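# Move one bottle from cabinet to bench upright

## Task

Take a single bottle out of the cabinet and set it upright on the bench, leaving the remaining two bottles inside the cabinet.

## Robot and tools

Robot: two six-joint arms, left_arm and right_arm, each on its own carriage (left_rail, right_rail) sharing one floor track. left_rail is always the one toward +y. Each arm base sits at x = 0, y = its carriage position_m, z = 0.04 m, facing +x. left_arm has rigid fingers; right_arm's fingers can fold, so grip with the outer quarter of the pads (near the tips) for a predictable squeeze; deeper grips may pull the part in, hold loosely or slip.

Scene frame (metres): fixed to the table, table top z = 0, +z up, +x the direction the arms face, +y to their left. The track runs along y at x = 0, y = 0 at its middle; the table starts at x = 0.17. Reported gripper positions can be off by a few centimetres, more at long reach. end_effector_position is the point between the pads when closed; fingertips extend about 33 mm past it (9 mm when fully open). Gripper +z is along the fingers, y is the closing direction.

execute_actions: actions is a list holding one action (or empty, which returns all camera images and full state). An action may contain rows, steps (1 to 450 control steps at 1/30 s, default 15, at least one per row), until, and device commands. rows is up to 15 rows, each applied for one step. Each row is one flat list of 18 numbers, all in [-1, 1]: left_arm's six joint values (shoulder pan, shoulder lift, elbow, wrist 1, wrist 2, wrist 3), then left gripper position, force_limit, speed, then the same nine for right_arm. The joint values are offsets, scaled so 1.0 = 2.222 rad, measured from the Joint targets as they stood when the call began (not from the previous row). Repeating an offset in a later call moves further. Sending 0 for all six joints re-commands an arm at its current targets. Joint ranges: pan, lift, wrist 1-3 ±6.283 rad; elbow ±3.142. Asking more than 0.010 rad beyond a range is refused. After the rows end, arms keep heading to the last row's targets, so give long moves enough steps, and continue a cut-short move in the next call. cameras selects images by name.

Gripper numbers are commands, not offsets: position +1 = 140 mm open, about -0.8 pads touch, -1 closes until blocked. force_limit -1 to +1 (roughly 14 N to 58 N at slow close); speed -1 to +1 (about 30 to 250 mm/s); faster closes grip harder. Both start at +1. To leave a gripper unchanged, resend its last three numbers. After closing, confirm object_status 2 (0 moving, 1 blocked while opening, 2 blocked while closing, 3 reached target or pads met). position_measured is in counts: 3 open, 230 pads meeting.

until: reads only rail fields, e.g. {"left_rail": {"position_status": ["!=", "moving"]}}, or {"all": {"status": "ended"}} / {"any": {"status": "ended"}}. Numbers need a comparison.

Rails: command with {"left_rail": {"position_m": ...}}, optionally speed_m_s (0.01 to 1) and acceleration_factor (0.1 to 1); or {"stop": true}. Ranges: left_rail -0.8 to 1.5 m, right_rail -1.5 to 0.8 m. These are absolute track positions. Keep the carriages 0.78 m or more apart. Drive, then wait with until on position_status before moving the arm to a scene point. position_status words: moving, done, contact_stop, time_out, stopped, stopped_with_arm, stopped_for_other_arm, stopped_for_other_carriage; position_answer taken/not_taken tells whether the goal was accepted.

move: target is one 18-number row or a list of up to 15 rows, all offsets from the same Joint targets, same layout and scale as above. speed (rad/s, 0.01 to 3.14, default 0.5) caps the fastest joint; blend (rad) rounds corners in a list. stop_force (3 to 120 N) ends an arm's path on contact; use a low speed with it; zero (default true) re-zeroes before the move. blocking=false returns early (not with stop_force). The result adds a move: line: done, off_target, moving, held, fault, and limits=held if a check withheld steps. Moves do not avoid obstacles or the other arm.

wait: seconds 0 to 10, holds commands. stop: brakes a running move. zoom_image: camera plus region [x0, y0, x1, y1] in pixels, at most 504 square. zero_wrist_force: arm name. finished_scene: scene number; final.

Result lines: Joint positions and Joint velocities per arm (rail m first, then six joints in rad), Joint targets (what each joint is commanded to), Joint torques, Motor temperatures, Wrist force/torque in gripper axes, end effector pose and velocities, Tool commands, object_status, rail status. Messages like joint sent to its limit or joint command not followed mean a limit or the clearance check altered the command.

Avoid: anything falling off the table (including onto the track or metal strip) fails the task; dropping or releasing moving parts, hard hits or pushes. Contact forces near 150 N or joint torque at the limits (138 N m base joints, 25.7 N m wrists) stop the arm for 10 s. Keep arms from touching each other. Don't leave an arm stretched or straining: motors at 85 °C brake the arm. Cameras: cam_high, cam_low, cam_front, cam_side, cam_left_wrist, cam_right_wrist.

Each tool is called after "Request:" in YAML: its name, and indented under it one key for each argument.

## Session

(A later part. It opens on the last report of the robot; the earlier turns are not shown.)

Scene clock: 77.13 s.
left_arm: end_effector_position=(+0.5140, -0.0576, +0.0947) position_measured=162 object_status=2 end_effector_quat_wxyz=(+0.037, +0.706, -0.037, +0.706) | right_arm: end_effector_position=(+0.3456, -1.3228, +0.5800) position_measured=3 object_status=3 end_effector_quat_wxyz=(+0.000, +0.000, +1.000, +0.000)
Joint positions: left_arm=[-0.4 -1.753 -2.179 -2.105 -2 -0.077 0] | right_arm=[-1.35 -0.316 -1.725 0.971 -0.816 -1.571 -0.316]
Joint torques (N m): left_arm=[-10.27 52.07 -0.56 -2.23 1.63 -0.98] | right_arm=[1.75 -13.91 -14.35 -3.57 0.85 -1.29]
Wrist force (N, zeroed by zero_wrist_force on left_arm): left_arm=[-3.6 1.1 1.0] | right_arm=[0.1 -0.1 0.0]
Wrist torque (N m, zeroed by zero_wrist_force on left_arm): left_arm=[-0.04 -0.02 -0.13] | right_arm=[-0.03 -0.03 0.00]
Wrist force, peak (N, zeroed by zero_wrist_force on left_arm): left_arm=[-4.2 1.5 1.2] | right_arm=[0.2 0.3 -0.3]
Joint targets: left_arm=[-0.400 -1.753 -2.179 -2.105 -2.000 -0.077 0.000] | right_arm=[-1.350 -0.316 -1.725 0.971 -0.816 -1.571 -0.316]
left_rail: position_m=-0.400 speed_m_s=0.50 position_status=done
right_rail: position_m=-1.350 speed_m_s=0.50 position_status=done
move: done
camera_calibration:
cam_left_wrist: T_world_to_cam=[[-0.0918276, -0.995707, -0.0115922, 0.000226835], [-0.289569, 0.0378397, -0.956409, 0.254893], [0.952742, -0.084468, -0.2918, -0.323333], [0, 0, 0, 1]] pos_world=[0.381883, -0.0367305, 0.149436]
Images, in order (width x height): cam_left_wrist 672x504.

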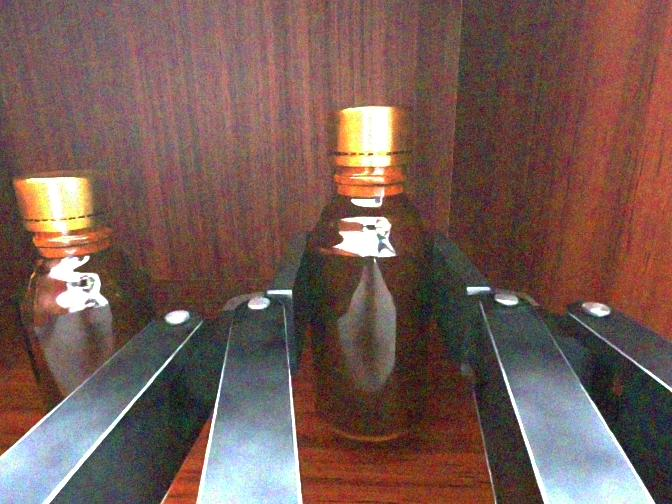

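Request:
move:
  target:
    - [0.11575, 0.01445, -0.03686, 0.02241, 0.11575, 0, -1, -0.2, -1, 0, 0, 0, 0, 0, 0, 1, 1, 1]
    - [0.22997, 0.01625, -0.04149, 0.02525, 0.22997, 0, -1, -0.2, -1, 0, 0, 0, 0, 0, 0, 1, 1, 1]
  speed: 0.12
  blend: [0.03, 0]
  cameras: ["cam_left_wrist", "cam_front", "cam_side", "cam_high"]

Scene clock: 108.27 s.
left_arm: end_effector_position=(+0.3153, -0.0367, +0.0949) position_measured=162 object_status=2 end_effector_quat_wxyz=(+0.037, +0.706, -0.037, +0.706) | right_arm: end_effector_position=(+0.3456, -1.3228, +0.5800) position_measured=3 object_status=3 end_effector_quat_wxyz=(+0.000, +0.000, +1.000, +0.000)
Joint positions: left_arm=[-0.4 -1.242 -2.143 -2.197 -1.944 0.433 0] | right_arm=[-1.35 -0.316 -1.725 0.971 -0.816 -1.571 -0.316]
Joint torques (N m): left_arm=[9.73 46.45 -3.67 0.92 1.88 -1] | right_arm=[2.18 -14.46 -14.24 -3.63 0.74 -1.34]
Wrist force (N, zeroed by zero_wrist_force on left_arm): left_arm=[-3.7 1.6 0.7] | right_arm=[-0.2 0.0 0.3]
Wrist torque (N m, zeroed by zero_wrist_force on left_arm): left_arm=[0.06 -0.03 -0.11] | right_arm=[0.00 0.03 0.00]
Wrist force, peak (N, zeroed by zero_wrist_force on left_arm): left_arm=[-4.3 1.9 0.8] | right_arm=[0.6 0.2 -0.2]
Joint targets: left_arm=[-0.400 -1.242 -2.143 -2.197 -1.944 0.434 0.000] | right_arm=[-1.350 -0.316 -1.725 0.971 -0.816 -1.571 -0.316]
left_rail: position_m=-0.400 speed_m_s=0.50 position_status=done
right_rail: position_m=-1.350 speed_m_s=0.50 position_status=done
move: done
camera_calibration:
cam_left_wrist: T_world_to_cam=[[-0.0918258, -0.995707, -0.0116292, 0.00278933], [-0.289265, 0.0378478, -0.956501, 0.196685], [0.952835, -0.0844676, -0.291498, -0.132166], [0, 0, 0, 1]] pos_world=[0.183083, -0.0158305, 0.149636]
Images, in order (width x height): cam_high 672x504, cam_front 672x504, cam_side 672x504, cam_left_wrist 672x504.

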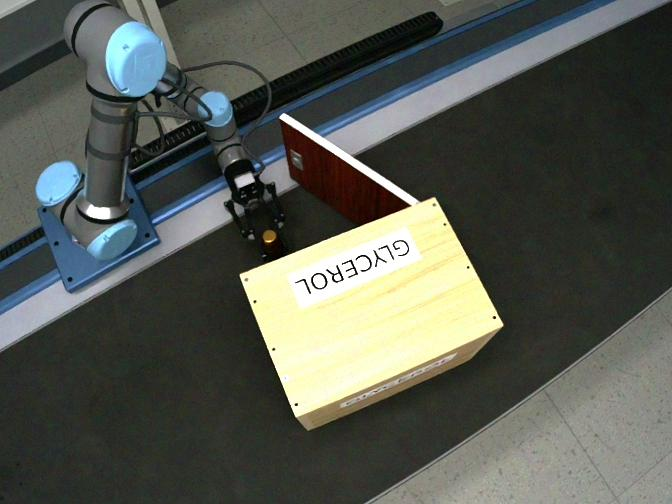

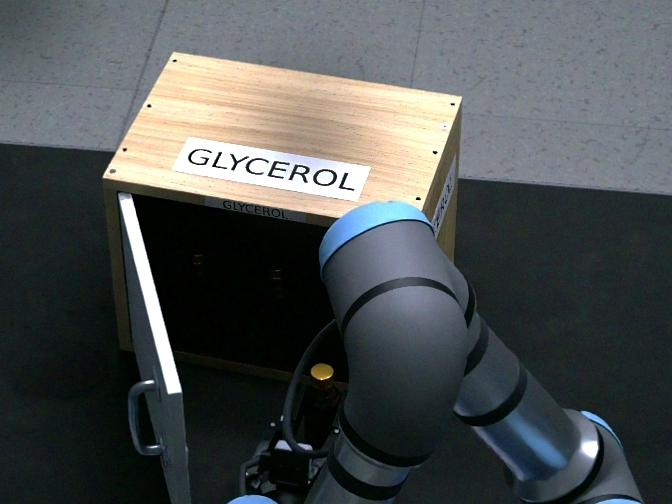

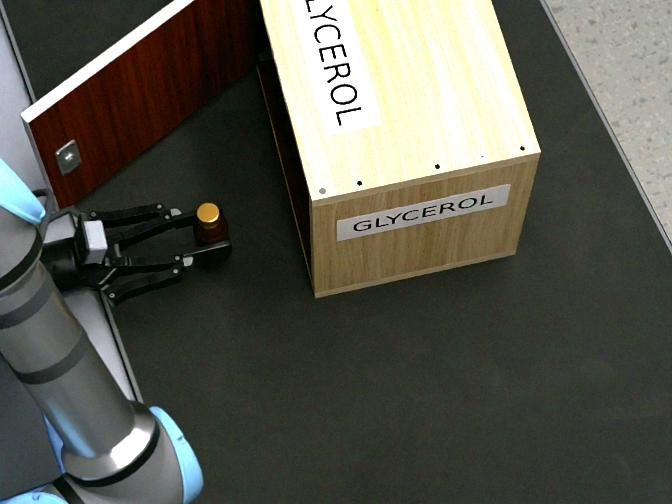

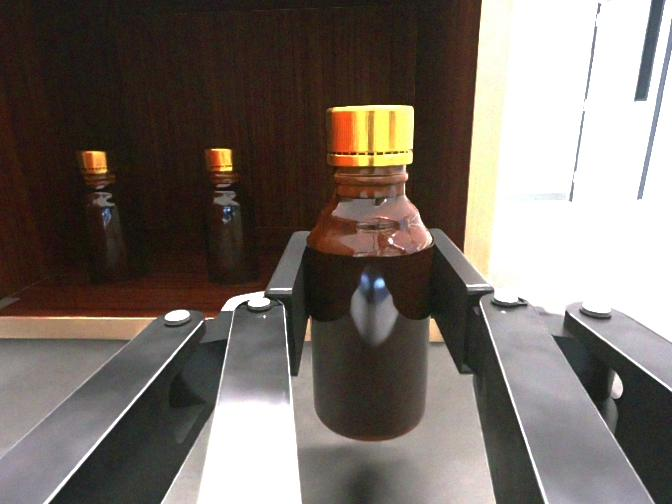

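Request:
move:
  target:
    - [-0.01436, 0.00275, -0.00729, 0.00455, 0.17417, 0, -1, -0.2, -1, 0, 0, 0, 0, 0, 0, 1, 1, 1]
    - [-0.10473, 0.0005, -0.00117, 0.00068, 0.20162, 0, -1, -0.2, -1, 0, 0, 0, 0, 0, 0, 1, 1, 1]
  speed: 0.2
  blend: [0.04, 0]
  cameras: ["cam_left_wrist", "cam_front", "cam_side", "cam_high"]

Scene clock: 111.87 s.
left_arm: end_effector_position=(+0.3169, -0.2370, +0.0950) position_measured=162 object_status=2 end_effector_quat_wxyz=(+0.271, +0.653, -0.270, +0.653) end_effector_velocity=(+0.001, -0.002, +0.000) end_effector_angular_velocity=(-0.001, +0.000, -0.005) | right_arm: end_effector_position=(+0.3456, -1.3228, +0.5800) position_measured=3 object_status=3 end_effector_quat_wxyz=(+0.000, +0.000, +1.000, +0.000)
Joint positions: left_arm=[-0.4 -1.474 -2.142 -2.2 -1.943 0.881 0] | right_arm=[-1.35 -0.316 -1.725 0.971 -0.816 -1.571 -0.316]
Joint velocities: left_arm=[0 -0.005 0 0 0 0.001 0] | right_arm=[within noise]
Joint torques (N m): left_arm=[-10.89 21.94 12.51 -5.27 1.8 -0.93] | right_arm=[1.89 -14.23 -13.84 -3.63 0.84 -1.49]
Wrist force (N, zeroed by zero_wrist_force on left_arm): left_arm=[-4.2 1.8 0.8] | right_arm=[0.0 0.2 0.0]
Wrist torque (N m, zeroed by zero_wrist_force on left_arm): left_arm=[0.08 0.08 -0.08] | right_arm=[0.05 0.01 0.00]
Wrist force, peak (N, zeroed by zero_wrist_force on left_arm): left_arm=[-4.2 1.9 0.9] | right_arm=[-0.1 0.4 -0.2]
Joint targets: left_arm=[-0.400 -1.475 -2.142 -2.200 -1.943 0.882 0.000] | right_arm=[-1.350 -0.316 -1.725 0.971 -0.816 -1.571 -0.316]
left_rail: position_m=-0.400 speed_m_s=0.50 position_status=done
right_rail: position_m=-1.350 speed_m_s=0.50 position_status=done
move: done
camera_calibration:
cam_left_wrist: T_world_to_cam=[[-0.697769, -0.716224, -0.0119088, 0.0618254], [-0.200659, 0.211394, -0.956582, 0.217936], [0.687645, -0.665083, -0.29122, -0.204226], [0, 0, 0, 1]] pos_world=[0.227306, -0.137617, 0.149735]
Images, in order (width x height): cam_high 672x504, cam_front 672x504, cam_side 672x504, cam_left_wrist 672x504.

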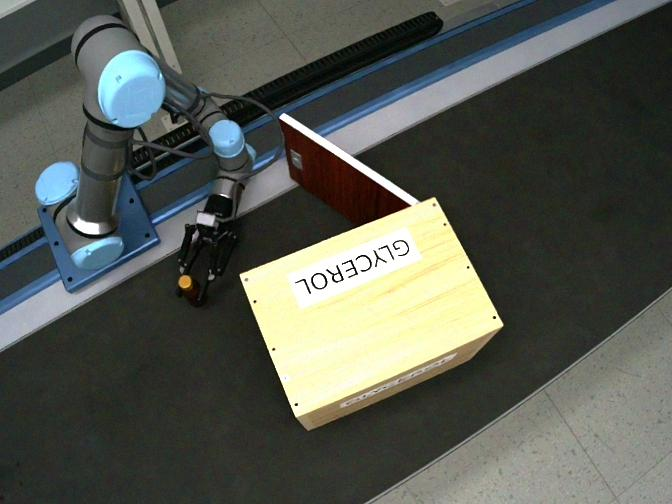

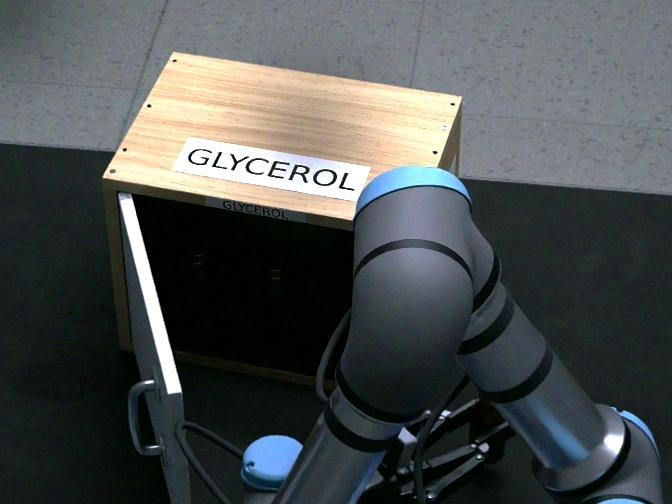

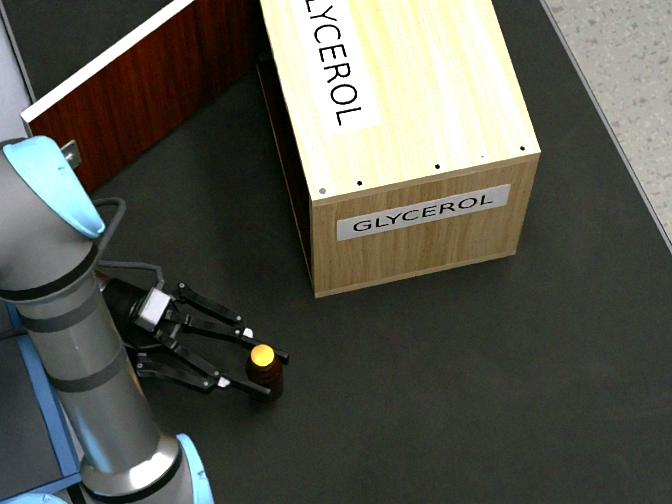

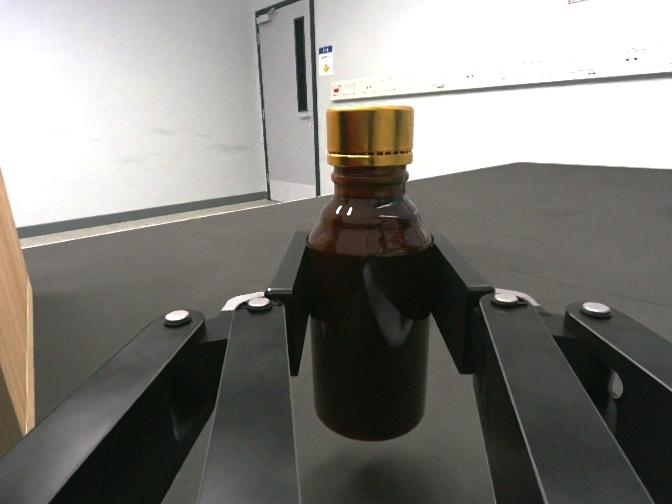

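Request:
move:
  target: [0, -0.03708, 0.0023, 0.03479, 0, 0, -1, -0.2, -1, 0, 0, 0, 0, 0, 0, 1, 1, 1]
  speed: 0.08
  cameras: ["cam_left_wrist", "cam_side"]

Request:
move:
  target: [0, -0.01877, 0.00225, 0.01652, 0, 0, -1, -0.2, -1, 0, 0, 0, 0, 0, 0, 1, 1, 1]
  speed: 0.02
  stop_force: 4
  cameras: ["cam_left_wrist", "cam_side"]

Scene clock: 113.57 s.
left_arm: end_effector_position=(+0.3170, -0.2371, +0.0651) position_measured=162 object_status=2 end_effector_quat_wxyz=(+0.271, +0.653, -0.270, +0.653) | right_arm: end_effector_position=(+0.3456, -1.3228, +0.5800) position_measured=3 object_status=3 end_effector_quat_wxyz=(+0.000, +0.000, +1.000, +0.000)
Joint positions: left_arm=[-0.4 -1.475 -2.224 -2.194 -1.866 0.882 0] | right_arm=[-1.35 -0.316 -1.725 0.971 -0.816 -1.571 -0.316]
Joint torques (N m): left_arm=[-10.14 23.54 11.66 -0.32 1.67 -1.16] | right_arm=[2 -13.75 -13.5 -3.58 0.88 -1.58]
Wrist force (N, zeroed by zero_wrist_force on left_arm): left_arm=[-4.1 1.4 1.1] | right_arm=[0.1 0.1 -0.2]
Wrist torque (N m, zeroed by zero_wrist_force on left_arm): left_arm=[-0.01 0.05 -0.10] | right_arm=[0.02 -0.03 0.00]
Wrist force, peak (N, zeroed by zero_wrist_force on left_arm): left_arm=[-4.3 1.7 1.0] | right_arm=[-0.2 -0.1 0.4]
Joint targets: left_arm=[-0.400 -1.475 -2.224 -2.194 -1.865 0.882 0.000] | right_arm=[-1.350 -0.316 -1.725 0.971 -0.816 -1.571 -0.316]
left_rail: position_m=-0.400 speed_m_s=0.50 position_status=done
right_rail: position_m=-1.350 speed_m_s=0.50 position_status=done
move: done
camera_calibration:
cam_left_wrist: T_world_to_cam=[[-0.698027, -0.715973, -0.0118725, 0.0614873], [-0.200594, 0.211429, -0.956588, 0.189346], [0.687401, -0.665343, -0.291203, -0.212982], [0, 0, 0, 1]] pos_world=[0.227306, -0.137716, 0.119835]
Images, in order (width x height): cam_side 672x504, cam_left_wrist 672x504.

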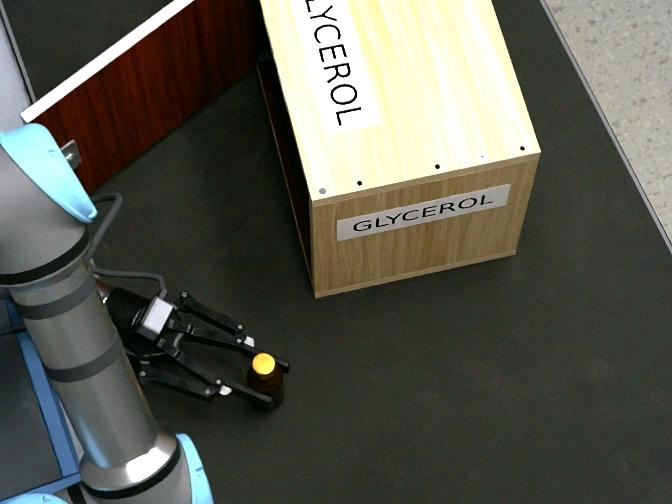

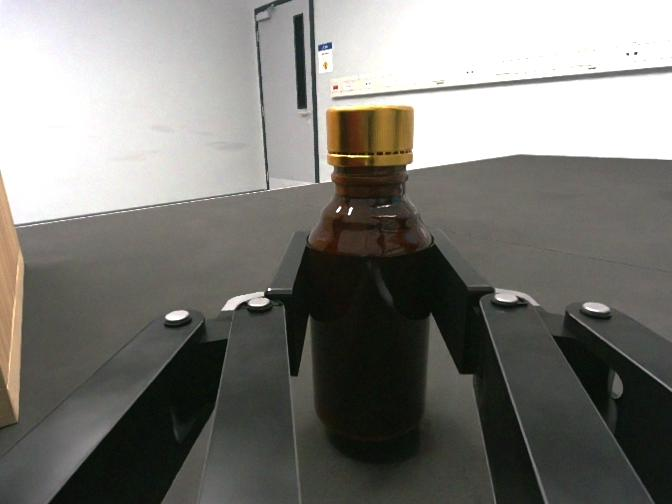

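Scene clock: 115.83 s.
left_arm: end_effector_position=(+0.3170, -0.2370, +0.0563) position_measured=162 object_status=2 end_effector_quat_wxyz=(+0.271, +0.653, -0.270, +0.653) | right_arm: end_effector_position=(+0.3456, -1.3228, +0.5800) position_measured=3 object_status=3 end_effector_quat_wxyz=(+0.000, +0.000, +1.000, +0.000)
Joint positions: left_arm=[-0.4 -1.475 -2.249 -2.191 -1.844 0.882 0] | right_arm=[-1.35 -0.316 -1.725 0.971 -0.816 -1.571 -0.316]
Joint torques (N m): left_arm=[-10.3 47.48 -6.26 -5.27 1.18 -1.14] | right_arm=[2.15 -14.62 -13.53 -3.73 0.97 -1.51]
Wrist force (N, zeroed by zero_wrist_force on left_arm): left_arm=[-3.8 1.5 0.7] | right_arm=[0.1 0.1 -0.2]
Wrist torque (N m, zeroed by zero_wrist_force on left_arm): left_arm=[0.00 -0.02 -0.10] | right_arm=[0.02 -0.03 0.00]
Wrist force, peak (N, zeroed by zero_wrist_force on left_arm): left_arm=[-4.4 1.4 1.3] | right_arm=[0.3 0.4 0.2]
Joint targets: left_arm=[-0.400 -1.475 -2.249 -2.191 -1.844 0.882 0.000] | right_arm=[-1.350 -0.316 -1.725 0.971 -0.816 -1.571 -0.316]
left_rail: position_m=-0.400 speed_m_s=0.50 position_status=done
right_rail: position_m=-1.350 speed_m_s=0.50 position_status=done
move: held (left_arm; a check stopped the path); limits=held; left_arm: the shoulder lift is farthest, 0.017 rad from its target
joint command not followed: on one or more control steps a check withheld the commanded joint targets of the left arm, and it was not sent them on those steps.
cause: the commanded joint targets, or the way to them, would bring a part of the arm (just beyond joint 6 (wrist 2)) too close to the robot's own body.
camera_calibration:
cam_left_wrist: T_world_to_cam=[[-0.698027, -0.715973, -0.0118725, 0.0614532], [-0.200594, 0.211429, -0.956588, 0.180811], [0.687401, -0.665343, -0.291203, -0.215507], [0, 0, 0, 1]] pos_world=[0.227306, -0.137616, 0.110935]
Images, in order (width x height): cam_side 672x504, cam_left_wrist 672x504.

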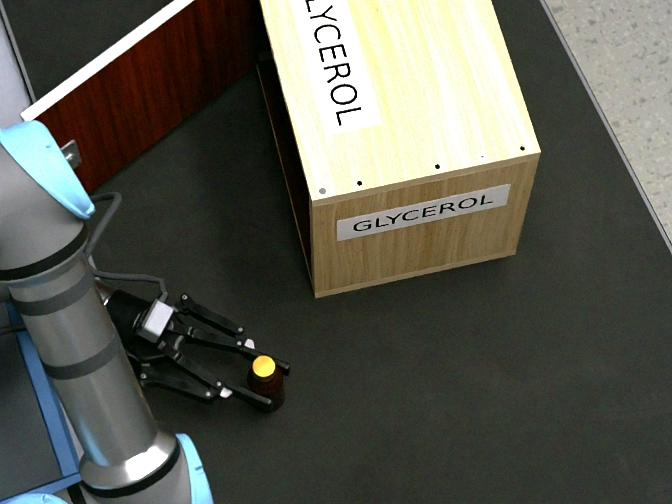

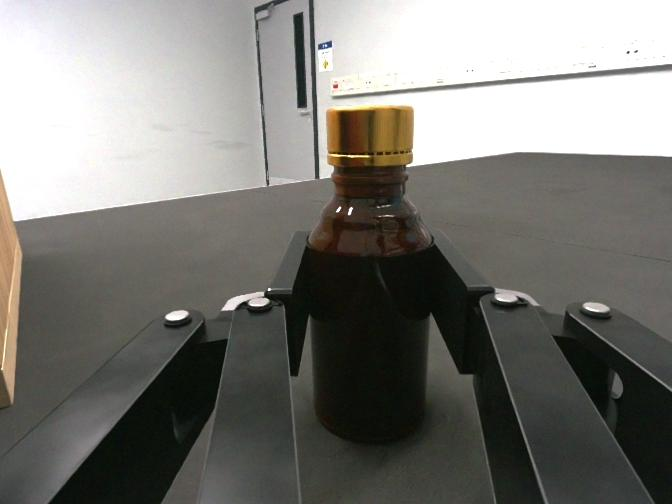

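Request:
move:
  target:
    - [0, 0.04838, -0.00374, -0.04428, 0, 0, -1, -0.2, -1, 0, 0, 0, 0, 0, 0, 1, 1, 1]
    - [-0.12529, 0.05248, -0.01458, -0.03753, -0.12565, 0, -1, -0.2, -1, 0, 0, 0, 0, 0, 0, 1, 1, 1]
  speed: 0.12
  blend: [0.03, 0]
  cameras: ["cam_left_wrist", "cam_side"]

Scene clock: 120.03 s.
left_arm: end_effector_position=(+0.4170, -0.2868, +0.0951) position_measured=162 object_status=2 end_effector_quat_wxyz=(+0.270, +0.653, -0.270, +0.653) | right_arm: end_effector_position=(+0.3456, -1.3228, +0.5800) position_measured=3 object_status=3 end_effector_quat_wxyz=(+0.000, +0.000, +1.000, +0.000)
Joint positions: left_arm=[-0.4 -1.753 -2.132 -2.224 -1.927 0.603 0] | right_arm=[-1.35 -0.316 -1.725 0.971 -0.816 -1.571 -0.316]
Joint torques (N m): left_arm=[-10.87 45.26 -3.91 0.41 -2.07 -0.81] | right_arm=[2.37 -15.16 -13.14 -3.7 0.88 -1.54]
Wrist force (N, zeroed by zero_wrist_force on left_arm): left_arm=[-3.4 1.2 1.3] | right_arm=[0.1 0.1 0.2]
Wrist torque (N m, zeroed by zero_wrist_force on left_arm): left_arm=[-0.05 -0.08 -0.10] | right_arm=[0.03 -0.04 0.00]
Wrist force, peak (N, zeroed by zero_wrist_force on left_arm): left_arm=[-4.7 1.3 1.1] | right_arm=[0.2 0.3 -0.5]
Joint targets: left_arm=[-0.400 -1.753 -2.132 -2.224 -1.927 0.602 0.000] | right_arm=[-1.350 -0.316 -1.725 0.971 -0.816 -1.571 -0.316]
left_rail: position_m=-0.400 speed_m_s=0.50 position_status=done
right_rail: position_m=-1.350 speed_m_s=0.50 position_status=done
move: done
camera_calibration:
cam_left_wrist: T_world_to_cam=[[-0.697459, -0.716517, -0.0124234, 0.0957123], [-0.200831, 0.212071, -0.956396, 0.248823], [0.687908, -0.664552, -0.29181, -0.306115], [0, 0, 0, 1]] pos_world=[0.327306, -0.187618, 0.149835]
Images, in order (width x height): cam_side 672x504, cam_left_wrist 672x504.

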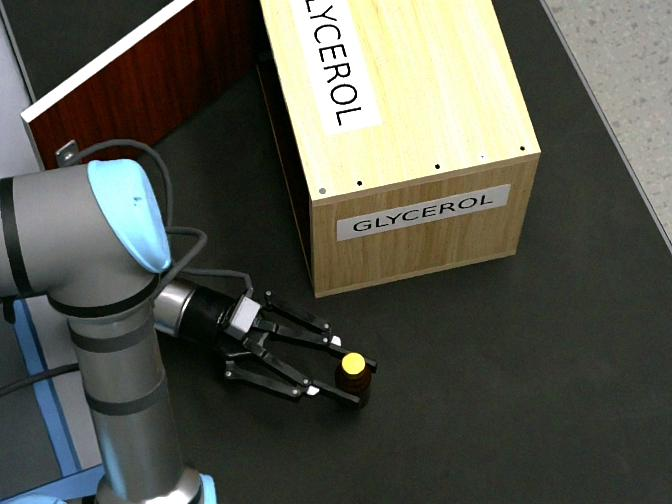

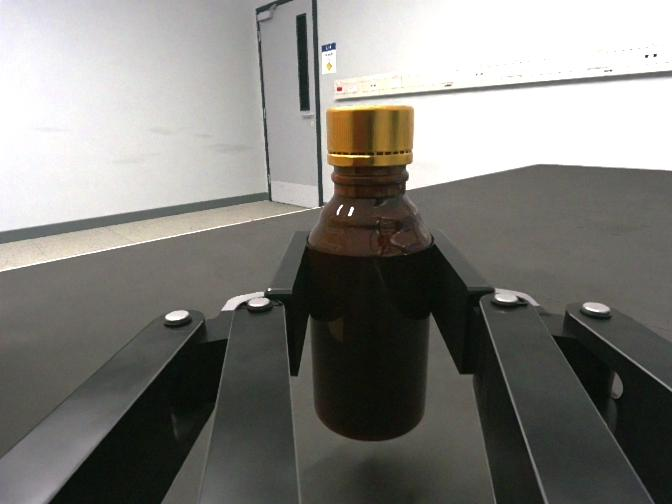

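Request:
move:
  target: [0, -0.03789, 0.0023, 0.0356, 0, 0, -1, -0.2, -1, 0, 0, 0, 0, 0, 0, 1, 1, 1]
  speed: 0.08

Request:
move:
  target: [0, -0.01922, 0.00225, 0.01697, 0, 0, -1, -0.2, -1, 0, 0, 0, 0, 0, 0, 1, 1, 1]
  speed: 0.02
  stop_force: 3.5
  cameras: ["cam_left_wrist", "cam_side"]

Scene clock: 121.67 s.
left_arm: end_effector_position=(+0.4171, -0.2869, +0.0652) position_measured=162 object_status=2 end_effector_quat_wxyz=(+0.270, +0.653, -0.270, +0.653) | right_arm: end_effector_position=(+0.3456, -1.3228, +0.5800) position_measured=3 object_status=3 end_effector_quat_wxyz=(+0.000, +0.000, +1.000, +0.000)
Joint positions: left_arm=[-0.4 -1.753 -2.216 -2.219 -1.848 0.602 0] | right_arm=[-1.35 -0.316 -1.725 0.971 -0.816 -1.571 -0.316]
Joint torques (N m): left_arm=[-10.78 23.48 11.25 0.36 -2.23 -0.99] | right_arm=[2.24 -14.63 -12.74 -3.79 1.01 -1.51]
Wrist force (N, zeroed by zero_wrist_force on left_arm): left_arm=[-4.0 1.1 0.9] | right_arm=[0.2 0.1 -0.1]
Wrist torque (N m, zeroed by zero_wrist_force on left_arm): left_arm=[-0.07 0.05 -0.12] | right_arm=[0.02 -0.04 0.00]
Wrist force, peak (N, zeroed by zero_wrist_force on left_arm): left_arm=[-4.1 1.8 1.0] | right_arm=[0.4 -0.2 -0.3]
Joint targets: left_arm=[-0.400 -1.753 -2.216 -2.219 -1.848 0.602 0.000] | right_arm=[-1.350 -0.316 -1.725 0.971 -0.816 -1.571 -0.316]
left_rail: position_m=-0.400 speed_m_s=0.50 position_status=done
right_rail: position_m=-1.350 speed_m_s=0.50 position_status=done
move: done

Scene clock: 124.07 s.
left_arm: end_effector_position=(+0.4171, -0.2868, +0.0561) position_measured=162 object_status=2 end_effector_quat_wxyz=(+0.270, +0.653, -0.270, +0.653) | right_arm: end_effector_position=(+0.3456, -1.3228, +0.5800) position_measured=3 object_status=3 end_effector_quat_wxyz=(+0.000, +0.000, +1.000, +0.000)
Joint positions: left_arm=[-0.4 -1.753 -2.242 -2.216 -1.825 0.602 0] | right_arm=[-1.35 -0.316 -1.725 0.971 -0.816 -1.571 -0.316]
Joint torques (N m): left_arm=[-8.68 46.64 -4.78 -2.97 -1.33 -0.89] | right_arm=[2.1 -14.48 -12.91 -3.76 0.99 -1.54]
Wrist force (N, zeroed by zero_wrist_force on left_arm): left_arm=[2.4 1.8 1.3] | right_arm=[0.0 0.1 0.1]
Wrist torque (N m, zeroed by zero_wrist_force on left_arm): left_arm=[-0.03 -0.22 -0.10] | right_arm=[0.03 0.00 0.01]
Wrist force, peak (N, zeroed by zero_wrist_force on left_arm): left_arm=[14.6 0.8 -0.4] | right_arm=[0.1 -0.4 -0.3]
Joint targets: left_arm=[-0.400 -1.753 -2.242 -2.216 -1.825 0.602 0.000] | right_arm=[-1.350 -0.316 -1.725 0.971 -0.816 -1.571 -0.316]
left_rail: position_m=-0.400 speed_m_s=0.50 position_status=done
right_rail: position_m=-1.350 speed_m_s=0.50 position_status=done
move: contact (left_arm); left_arm: the shoulder lift is farthest, 0.017 rad from its target
camera_calibration:
cam_left_wrist: T_world_to_cam=[[-0.697459, -0.716517, -0.0124234, 0.0952975], [-0.200831, 0.212071, -0.956396, 0.211543], [0.687908, -0.664552, -0.29181, -0.317564], [0, 0, 0, 1]] pos_world=[0.327406, -0.187618, 0.110835]
Images, in order (width x height): cam_side 672x504, cam_left_wrist 672x504.

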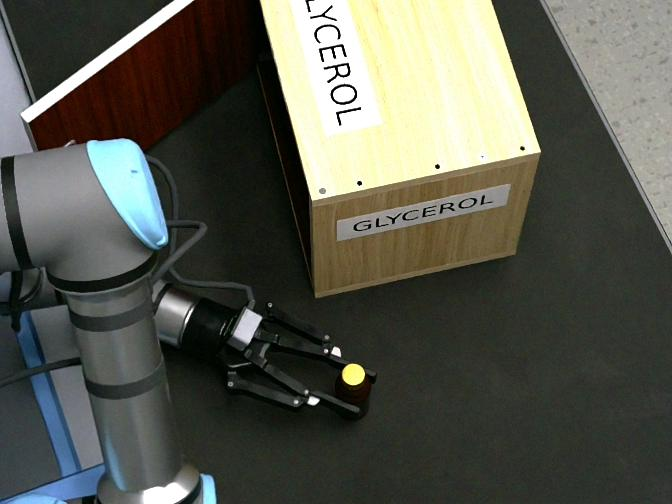

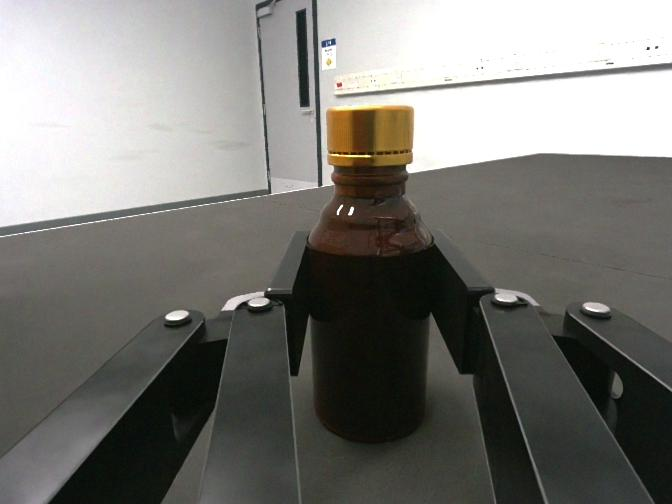

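Request:
execute_actions:
  actions:
    - {"rows": [[0,0,0,0,0,0,-0.1,-0.2,-1,0,0,0,0,0,0,1,1,1]], "steps": 45}
  cameras: ["cam_left_wrist", "cam_side"]

Scene clock: 125.90 s.
left_arm: end_effector_position=(+0.4171, -0.2869, +0.0561) position_measured=141 object_status=3 end_effector_quat_wxyz=(+0.270, +0.653, -0.270, +0.653) | right_arm: end_effector_position=(+0.3456, -1.3228, +0.5800) position_measured=3 object_status=3 end_effector_quat_wxyz=(+0.000, +0.000, +1.000, +0.000)
Joint positions: left_arm=[-0.4 -1.753 -2.242 -2.216 -1.825 0.602 0] | right_arm=[-1.35 -0.316 -1.725 0.971 -0.816 -1.571 -0.316]
Joint torques (N m): left_arm=[-4.46 46.09 -5.59 -2.86 -0.42 -0.97] | right_arm=[1.84 -14.65 -12.93 -3.8 0.95 -1.55]
Wrist force (N, zeroed by zero_wrist_force on left_arm): left_arm=[-1.1 1.7 1.1] | right_arm=[0.1 0.0 0.1]
Wrist torque (N m, zeroed by zero_wrist_force on left_arm): left_arm=[0.05 -0.01 -0.12] | right_arm=[0.01 -0.03 0.01]
Wrist force, peak (N, zeroed by zero_wrist_force on left_arm): left_arm=[2.5 2.1 1.7] | right_arm=[0.4 0.3 0.0]
Joint targets: left_arm=[-0.400 -1.753 -2.242 -2.216 -1.825 0.602 0.000] | right_arm=[-1.350 -0.316 -1.725 0.971 -0.816 -1.571 -0.316]
left_rail: position_m=-0.400 speed_m_s=0.50 position_status=done
right_rail: position_m=-1.350 speed_m_s=0.50 position_status=done
camera_calibration:
cam_left_wrist: T_world_to_cam=[[-0.697459, -0.716517, -0.0124234, 0.0952975], [-0.200831, 0.212071, -0.956396, 0.211543], [0.687908, -0.664552, -0.29181, -0.317564], [0, 0, 0, 1]] pos_world=[0.327406, -0.187618, 0.110835]
Images, in order (width x height): cam_side 672x504, cam_left_wrist 672x504.

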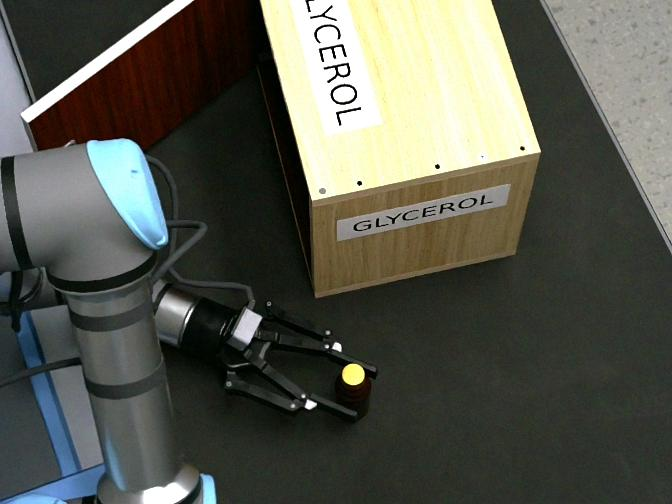

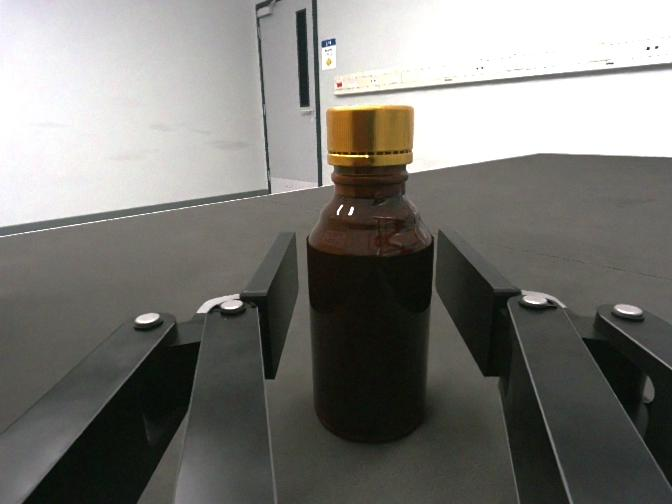

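Request:
move:
  target:
    - [0.04797, 0.00522, 0.01913, -0.02448, 0.04851, 0, -0.1, -0.2, -1, 0, 0, 0, 0, 0, 0, 1, 1, 1]
    - [0.09757, 0.01692, 0.05117, -0.06823, 0.09811, 0, -0.1, -0.2, -1, 0, 0, 0, 0, 0, 0, 1, 1, 1]
  speed: 0.08
  blend: [0.02, 0]
  cameras: ["cam_left_wrist", "cam_side", "cam_high", "cam_front"]

Scene clock: 129.43 s.
left_arm: end_effector_position=(+0.3392, -0.2093, +0.0850) position_measured=141 object_status=3 end_effector_quat_wxyz=(+0.271, +0.653, -0.270, +0.653) | right_arm: end_effector_position=(+0.3456, -1.3228, +0.5800) position_measured=3 object_status=3 end_effector_quat_wxyz=(+0.000, +0.000, +1.000, +0.000)
Joint positions: left_arm=[-0.4 -1.536 -2.204 -2.102 -1.977 0.82 0] | right_arm=[-1.35 -0.316 -1.725 0.971 -0.816 -1.571 -0.316]
Joint torques (N m): left_arm=[9.86 49.04 13.5 -4.39 1.67 -1.09] | right_arm=[1.93 -14.32 -12.71 -3.84 0.99 -1.53]
Wrist force (N, zeroed by zero_wrist_force on left_arm): left_arm=[-1.1 1.5 1.1] | right_arm=[-0.1 0.0 -0.1]
Wrist torque (N m, zeroed by zero_wrist_force on left_arm): left_arm=[0.03 0.01 -0.11] | right_arm=[0.00 0.03 0.00]
Wrist force, peak (N, zeroed by zero_wrist_force on left_arm): left_arm=[-0.9 2.0 1.7] | right_arm=[0.5 0.2 0.0]
Joint targets: left_arm=[-0.400 -1.536 -2.204 -2.102 -1.977 0.820 0.000] | right_arm=[-1.350 -0.316 -1.725 0.971 -0.816 -1.571 -0.316]
left_rail: position_m=-0.400 speed_m_s=0.50 position_status=done
right_rail: position_m=-1.350 speed_m_s=0.50 position_status=done
move: done
camera_calibration:
cam_left_wrist: T_world_to_cam=[[-0.698311, -0.715691, -0.0121959, 0.097341], [-0.20059, 0.212017, -0.956458, 0.207023], [0.687114, -0.665459, -0.291614, -0.203903], [0, 0, 0, 1]] pos_world=[0.249606, -0.109915, 0.139735]
Images, in order (width x height): cam_high 672x504, cam_front 672x504, cam_side 672x504, cam_left_wrist 672x504.

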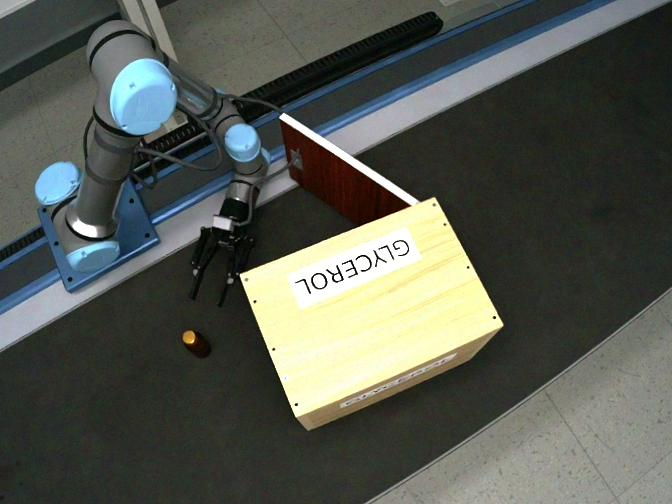

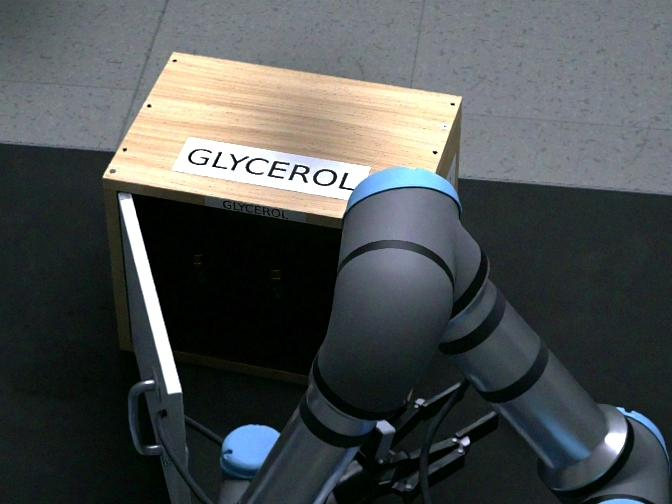

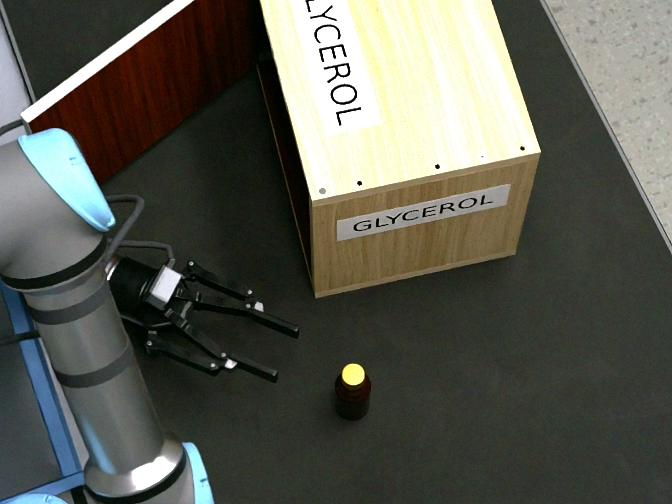

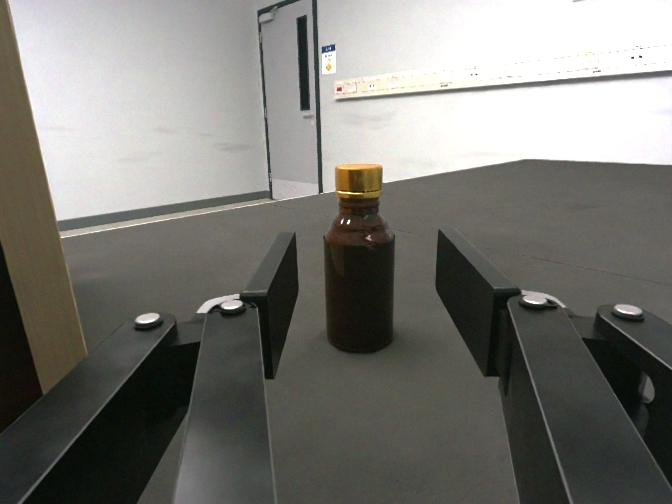

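Request:
move:
  target: [0.23222, 0.22016, 0.21913, -0.43938, -0.08578, 0, -0.8, -0.5, -1, 0, 0, 0, 0, 0, 0, 1, 1, 1]
  speed: 0.4
  cameras: ["cam_high", "cam_side"]

Scene clock: 135.77 s.
left_arm: end_effector_position=(+0.1903, +0.0255, +0.4498) position_measured=229 object_status=3 end_effector_quat_wxyz=(+0.028, +0.706, -0.028, +0.707) | right_arm: end_effector_position=(+0.3456, -1.3228, +0.5800) position_measured=3 object_status=3 end_effector_quat_wxyz=(+0.000, +0.000, +1.000, +0.000)
Joint positions: left_arm=[-0.4 -1.02 -1.715 -1.615 -2.953 0.63 0] | right_arm=[-1.35 -0.316 -1.725 0.971 -0.816 -1.571 -0.316]
Joint torques (N m): left_arm=[10.56 40.67 27.77 -4.2 -2.09 -1.02] | right_arm=[2.71 -14.5 -12.41 -3.86 1.1 -1.51]
Wrist force (N, zeroed by zero_wrist_force on left_arm): left_arm=[-0.7 1.5 0.5] | right_arm=[0.1 -0.2 -0.1]
Wrist torque (N m, zeroed by zero_wrist_force on left_arm): left_arm=[0.00 -0.10 -0.11] | right_arm=[-0.04 -0.02 0.00]
Wrist force, peak (N, zeroed by zero_wrist_force on left_arm): left_arm=[-2.1 2.3 2.7] | right_arm=[0.0 0.5 0.0]
Joint targets: left_arm=[-0.400 -1.020 -1.715 -1.615 -2.953 0.630 0.000] | right_arm=[-1.350 -0.316 -1.725 0.971 -0.816 -1.571 -0.316]
left_rail: position_m=-0.400 speed_m_s=0.50 position_status=done
right_rail: position_m=-1.350 speed_m_s=0.50 position_status=done
move: done
Images, in order (width x height): cam_high 672x504, cam_side 672x504.

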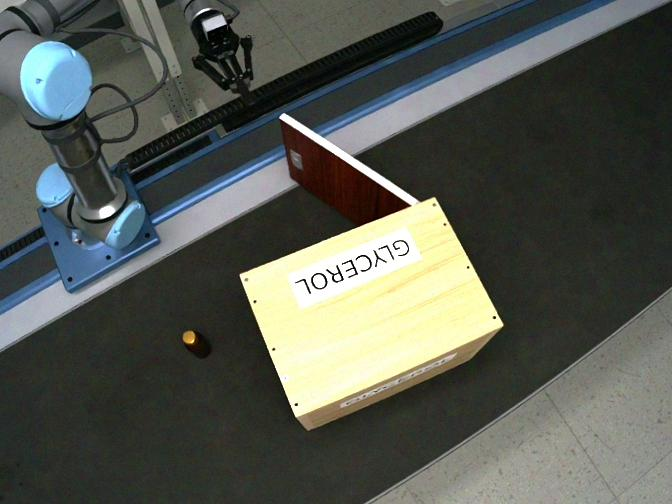

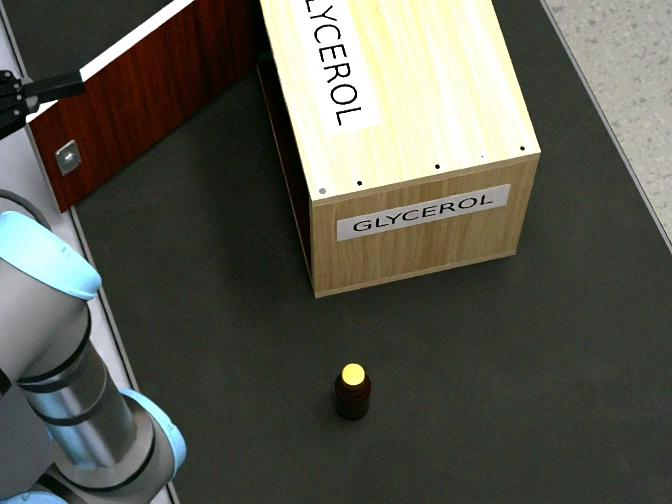

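Now shift the carriage while the arm is well above the door.

Request:
execute_actions:
  actions:
    - {"left_rail": {"position_m": -0.25, "speed_m_s": 0.3, "acceleration_factor": 0.4}, "steps": 150, "until": {"left_rail": {"position_status": ["!=", "moving"]}}}

Request:
move:
  target: [-0.02993, -0.14968, 0.16481, -0.0153, 0.09154, 0, -0.8, -0.5, -1, 0, 0, 0, 0, 0, 0, 1, 1, 1]
  speed: 0.3
  cameras: ["cam_high", "cam_left_wrist", "cam_front"]

Scene clock: 137.20 s.
left_arm: end_effector_position=(+0.1902, +0.1755, +0.4499) position_measured=229 object_status=3 end_effector_quat_wxyz=(+0.028, +0.706, -0.028, +0.707) | right_arm: end_effector_position=(+0.3456, -1.3228, +0.5800) position_measured=3 object_status=3 end_effector_quat_wxyz=(+0.000, +0.000, +1.000, +0.000)
Joint positions: left_arm=[-0.25 -1.02 -1.715 -1.615 -2.953 0.63 0] | right_arm=[-1.35 -0.316 -1.725 0.971 -0.816 -1.571 -0.316]
Joint torques (N m): left_arm=[8.9 33.15 24 -3 -1.02 -1.07] | right_arm=[2.2 -14.97 -12.46 -3.89 1.2 -1.48]
Wrist force (N, zeroed by zero_wrist_force on left_arm): left_arm=[-0.8 1.4 0.8] | right_arm=[-0.1 -0.2 -0.2]
Wrist torque (N m, zeroed by zero_wrist_force on left_arm): left_arm=[-0.03 -0.10 -0.10] | right_arm=[-0.05 0.02 0.00]
Wrist force, peak (N, zeroed by zero_wrist_force on left_arm): left_arm=[-0.8 2.7 1.1] | right_arm=[-0.1 0.2 -0.4]
Joint targets: left_arm=[-0.250 -1.020 -1.715 -1.615 -2.953 0.630 0.000] | right_arm=[-1.350 -0.316 -1.725 0.971 -0.816 -1.571 -0.316]
Tool commands: left_gripper/position=-0.8 left_gripper/force_limit=-0.5 left_gripper/speed=-1.0 right_gripper/position=+1.0 right_gripper/force_limit=+1.0 right_gripper/speed=+1.0
left_rail: position_m=-0.250 speed_m_s=0.30 position_status=done
right_rail: position_m=-1.350 speed_m_s=0.50 position_status=done

Scene clock: 139.00 s.
left_arm: end_effector_position=(+0.1393, +0.2212, +0.4200) position_measured=229 object_status=3 end_effector_quat_wxyz=(+0.123, +0.696, -0.122, +0.697) | right_arm: end_effector_position=(+0.3456, -1.3228, +0.5800) position_measured=3 object_status=3 end_effector_quat_wxyz=(+0.000, +0.000, +1.000, +0.000)
Joint positions: left_arm=[-0.25 -1.087 -2.048 -1.249 -2.987 0.833 0] | right_arm=[-1.35 -0.316 -1.725 0.971 -0.816 -1.571 -0.316]
Joint torques (N m): left_arm=[-10.65 33.65 27.87 -4.56 1.75 -1.06] | right_arm=[2.23 -14.76 -11.98 -3.94 1.18 -1.52]
Wrist force (N, zeroed by zero_wrist_force on left_arm): left_arm=[-0.8 1.7 0.8] | right_arm=[0.2 -0.3 0.0]
Wrist torque (N m, zeroed by zero_wrist_force on left_arm): left_arm=[0.05 -0.07 -0.11] | right_arm=[-0.06 -0.05 0.01]
Wrist force, peak (N, zeroed by zero_wrist_force on left_arm): left_arm=[-0.6 2.2 1.4] | right_arm=[0.4 0.2 -0.2]
Joint targets: left_arm=[-0.250 -1.087 -2.048 -1.249 -2.987 0.833 0.000] | right_arm=[-1.350 -0.316 -1.725 0.971 -0.816 -1.571 -0.316]
left_rail: position_m=-0.250 speed_m_s=0.30 position_status=done
right_rail: position_m=-1.350 speed_m_s=0.50 position_status=done
move: done
camera_calibration:
cam_left_wrist: T_world_to_cam=[[-0.329888, -0.943945, -0.0118632, 0.268893], [-0.271167, 0.106789, -0.95659, 0.429282], [0.904236, -0.312351, -0.291195, 0.20913], [0, 0, 0, 1]] pos_world=[0.0160088, 0.2733, 0.474735]
Images, in order (width x height): cam_high 672x504, cam_front 672x504, cam_left_wrist 672x504.

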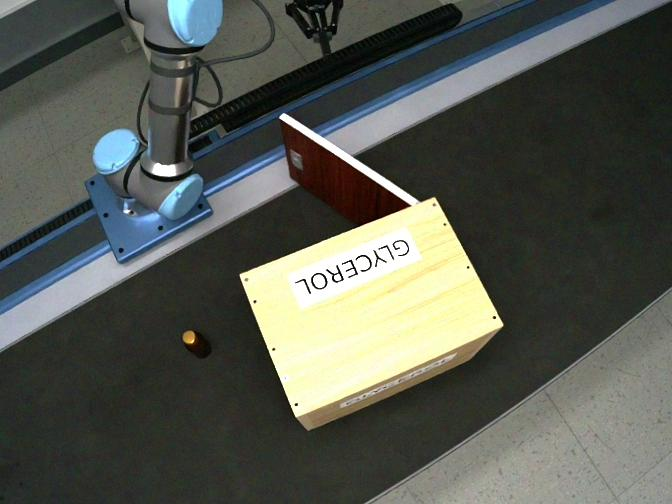

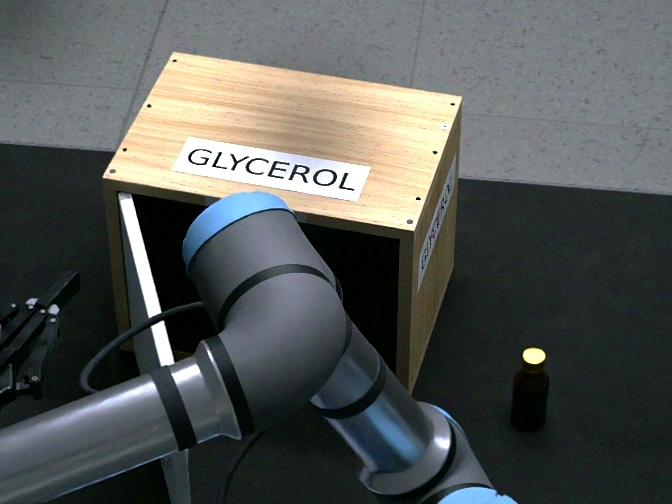

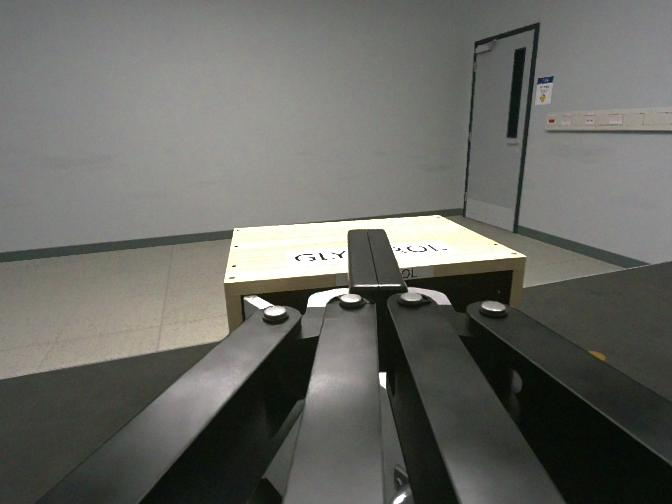

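Request:
move:
  target: [-0.05207, -0.10702, -0.03659, 0.14361, 0.105, 0, -0.8, -0.5, -1, 0, 0, 0, 0, 0, 0, 1, 1, 1]
  speed: 0.15
  stop_force: 15
  cameras: ["cam_high", "cam_left_wrist", "cam_front"]

Scene clock: 142.43 s.
left_arm: end_effector_position=(+0.1368, +0.1833, +0.2449) position_measured=229 object_status=3 end_effector_quat_wxyz=(+0.242, +0.664, -0.241, +0.665) | right_arm: end_effector_position=(+0.3456, -1.3228, +0.5800) position_measured=3 object_status=3 end_effector_quat_wxyz=(+0.000, +0.000, +1.000, +0.000)
Joint positions: left_arm=[-0.25 -1.202 -2.286 -1.33 -2.668 1.066 0] | right_arm=[-1.35 -0.316 -1.725 0.971 -0.816 -1.571 -0.316]
Joint torques (N m): left_arm=[-10.34 39.23 7.88 0.08 1.79 -0.94] | right_arm=[2.44 -14.81 -12.07 -3.9 1.09 -1.6]
Wrist force (N, zeroed by zero_wrist_force on left_arm): left_arm=[-0.7 2.1 1.0] | right_arm=[0.0 0.3 -0.1]
Wrist torque (N m, zeroed by zero_wrist_force on left_arm): left_arm=[0.12 -0.12 -0.09] | right_arm=[0.06 0.01 0.00]
Wrist force, peak (N, zeroed by zero_wrist_force on left_arm): left_arm=[-1.7 2.0 1.4] | right_arm=[0.4 0.0 -0.2]
Joint targets: left_arm=[-0.250 -1.202 -2.286 -1.330 -2.668 1.066 0.000] | right_arm=[-1.350 -0.316 -1.725 0.971 -0.816 -1.571 -0.316]
left_rail: position_m=-0.250 speed_m_s=0.30 position_status=done
right_rail: position_m=-1.350 speed_m_s=0.50 position_status=done
move: done
camera_calibration:
cam_left_wrist: T_world_to_cam=[[-0.632897, -0.774143, -0.0119916, 0.240662], [-0.218124, 0.193144, -0.956618, 0.242084], [0.742875, -0.602824, -0.2911, 0.223865], [0, 0, 0, 1]] pos_world=[0.0388149, 0.274501, 0.299634]
Images, in order (width x height): cam_high 672x504, cam_front 672x504, cam_left_wrist 672x504.

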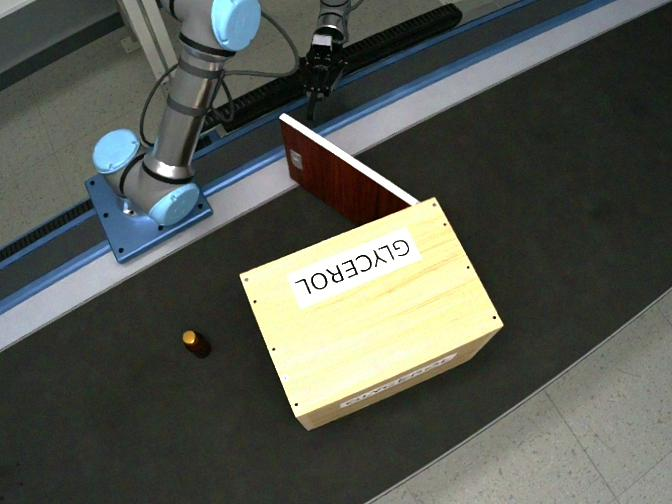

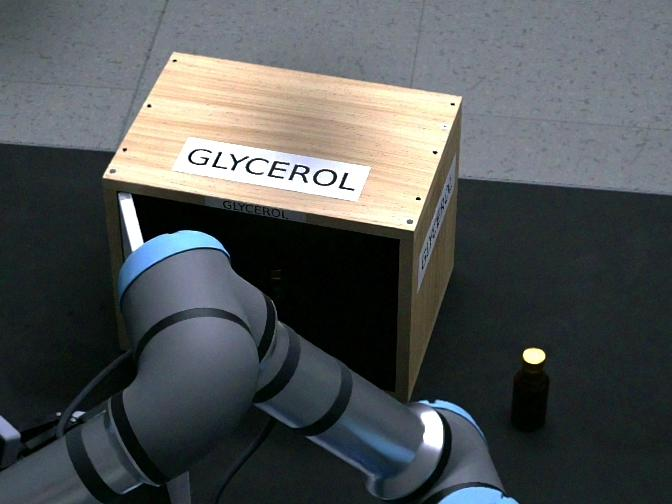

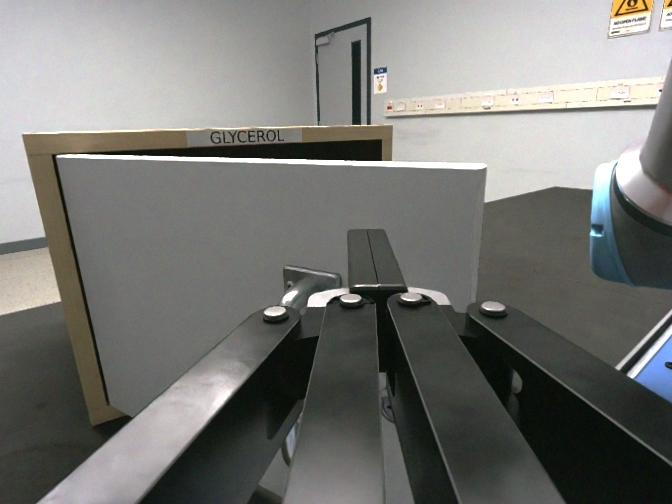

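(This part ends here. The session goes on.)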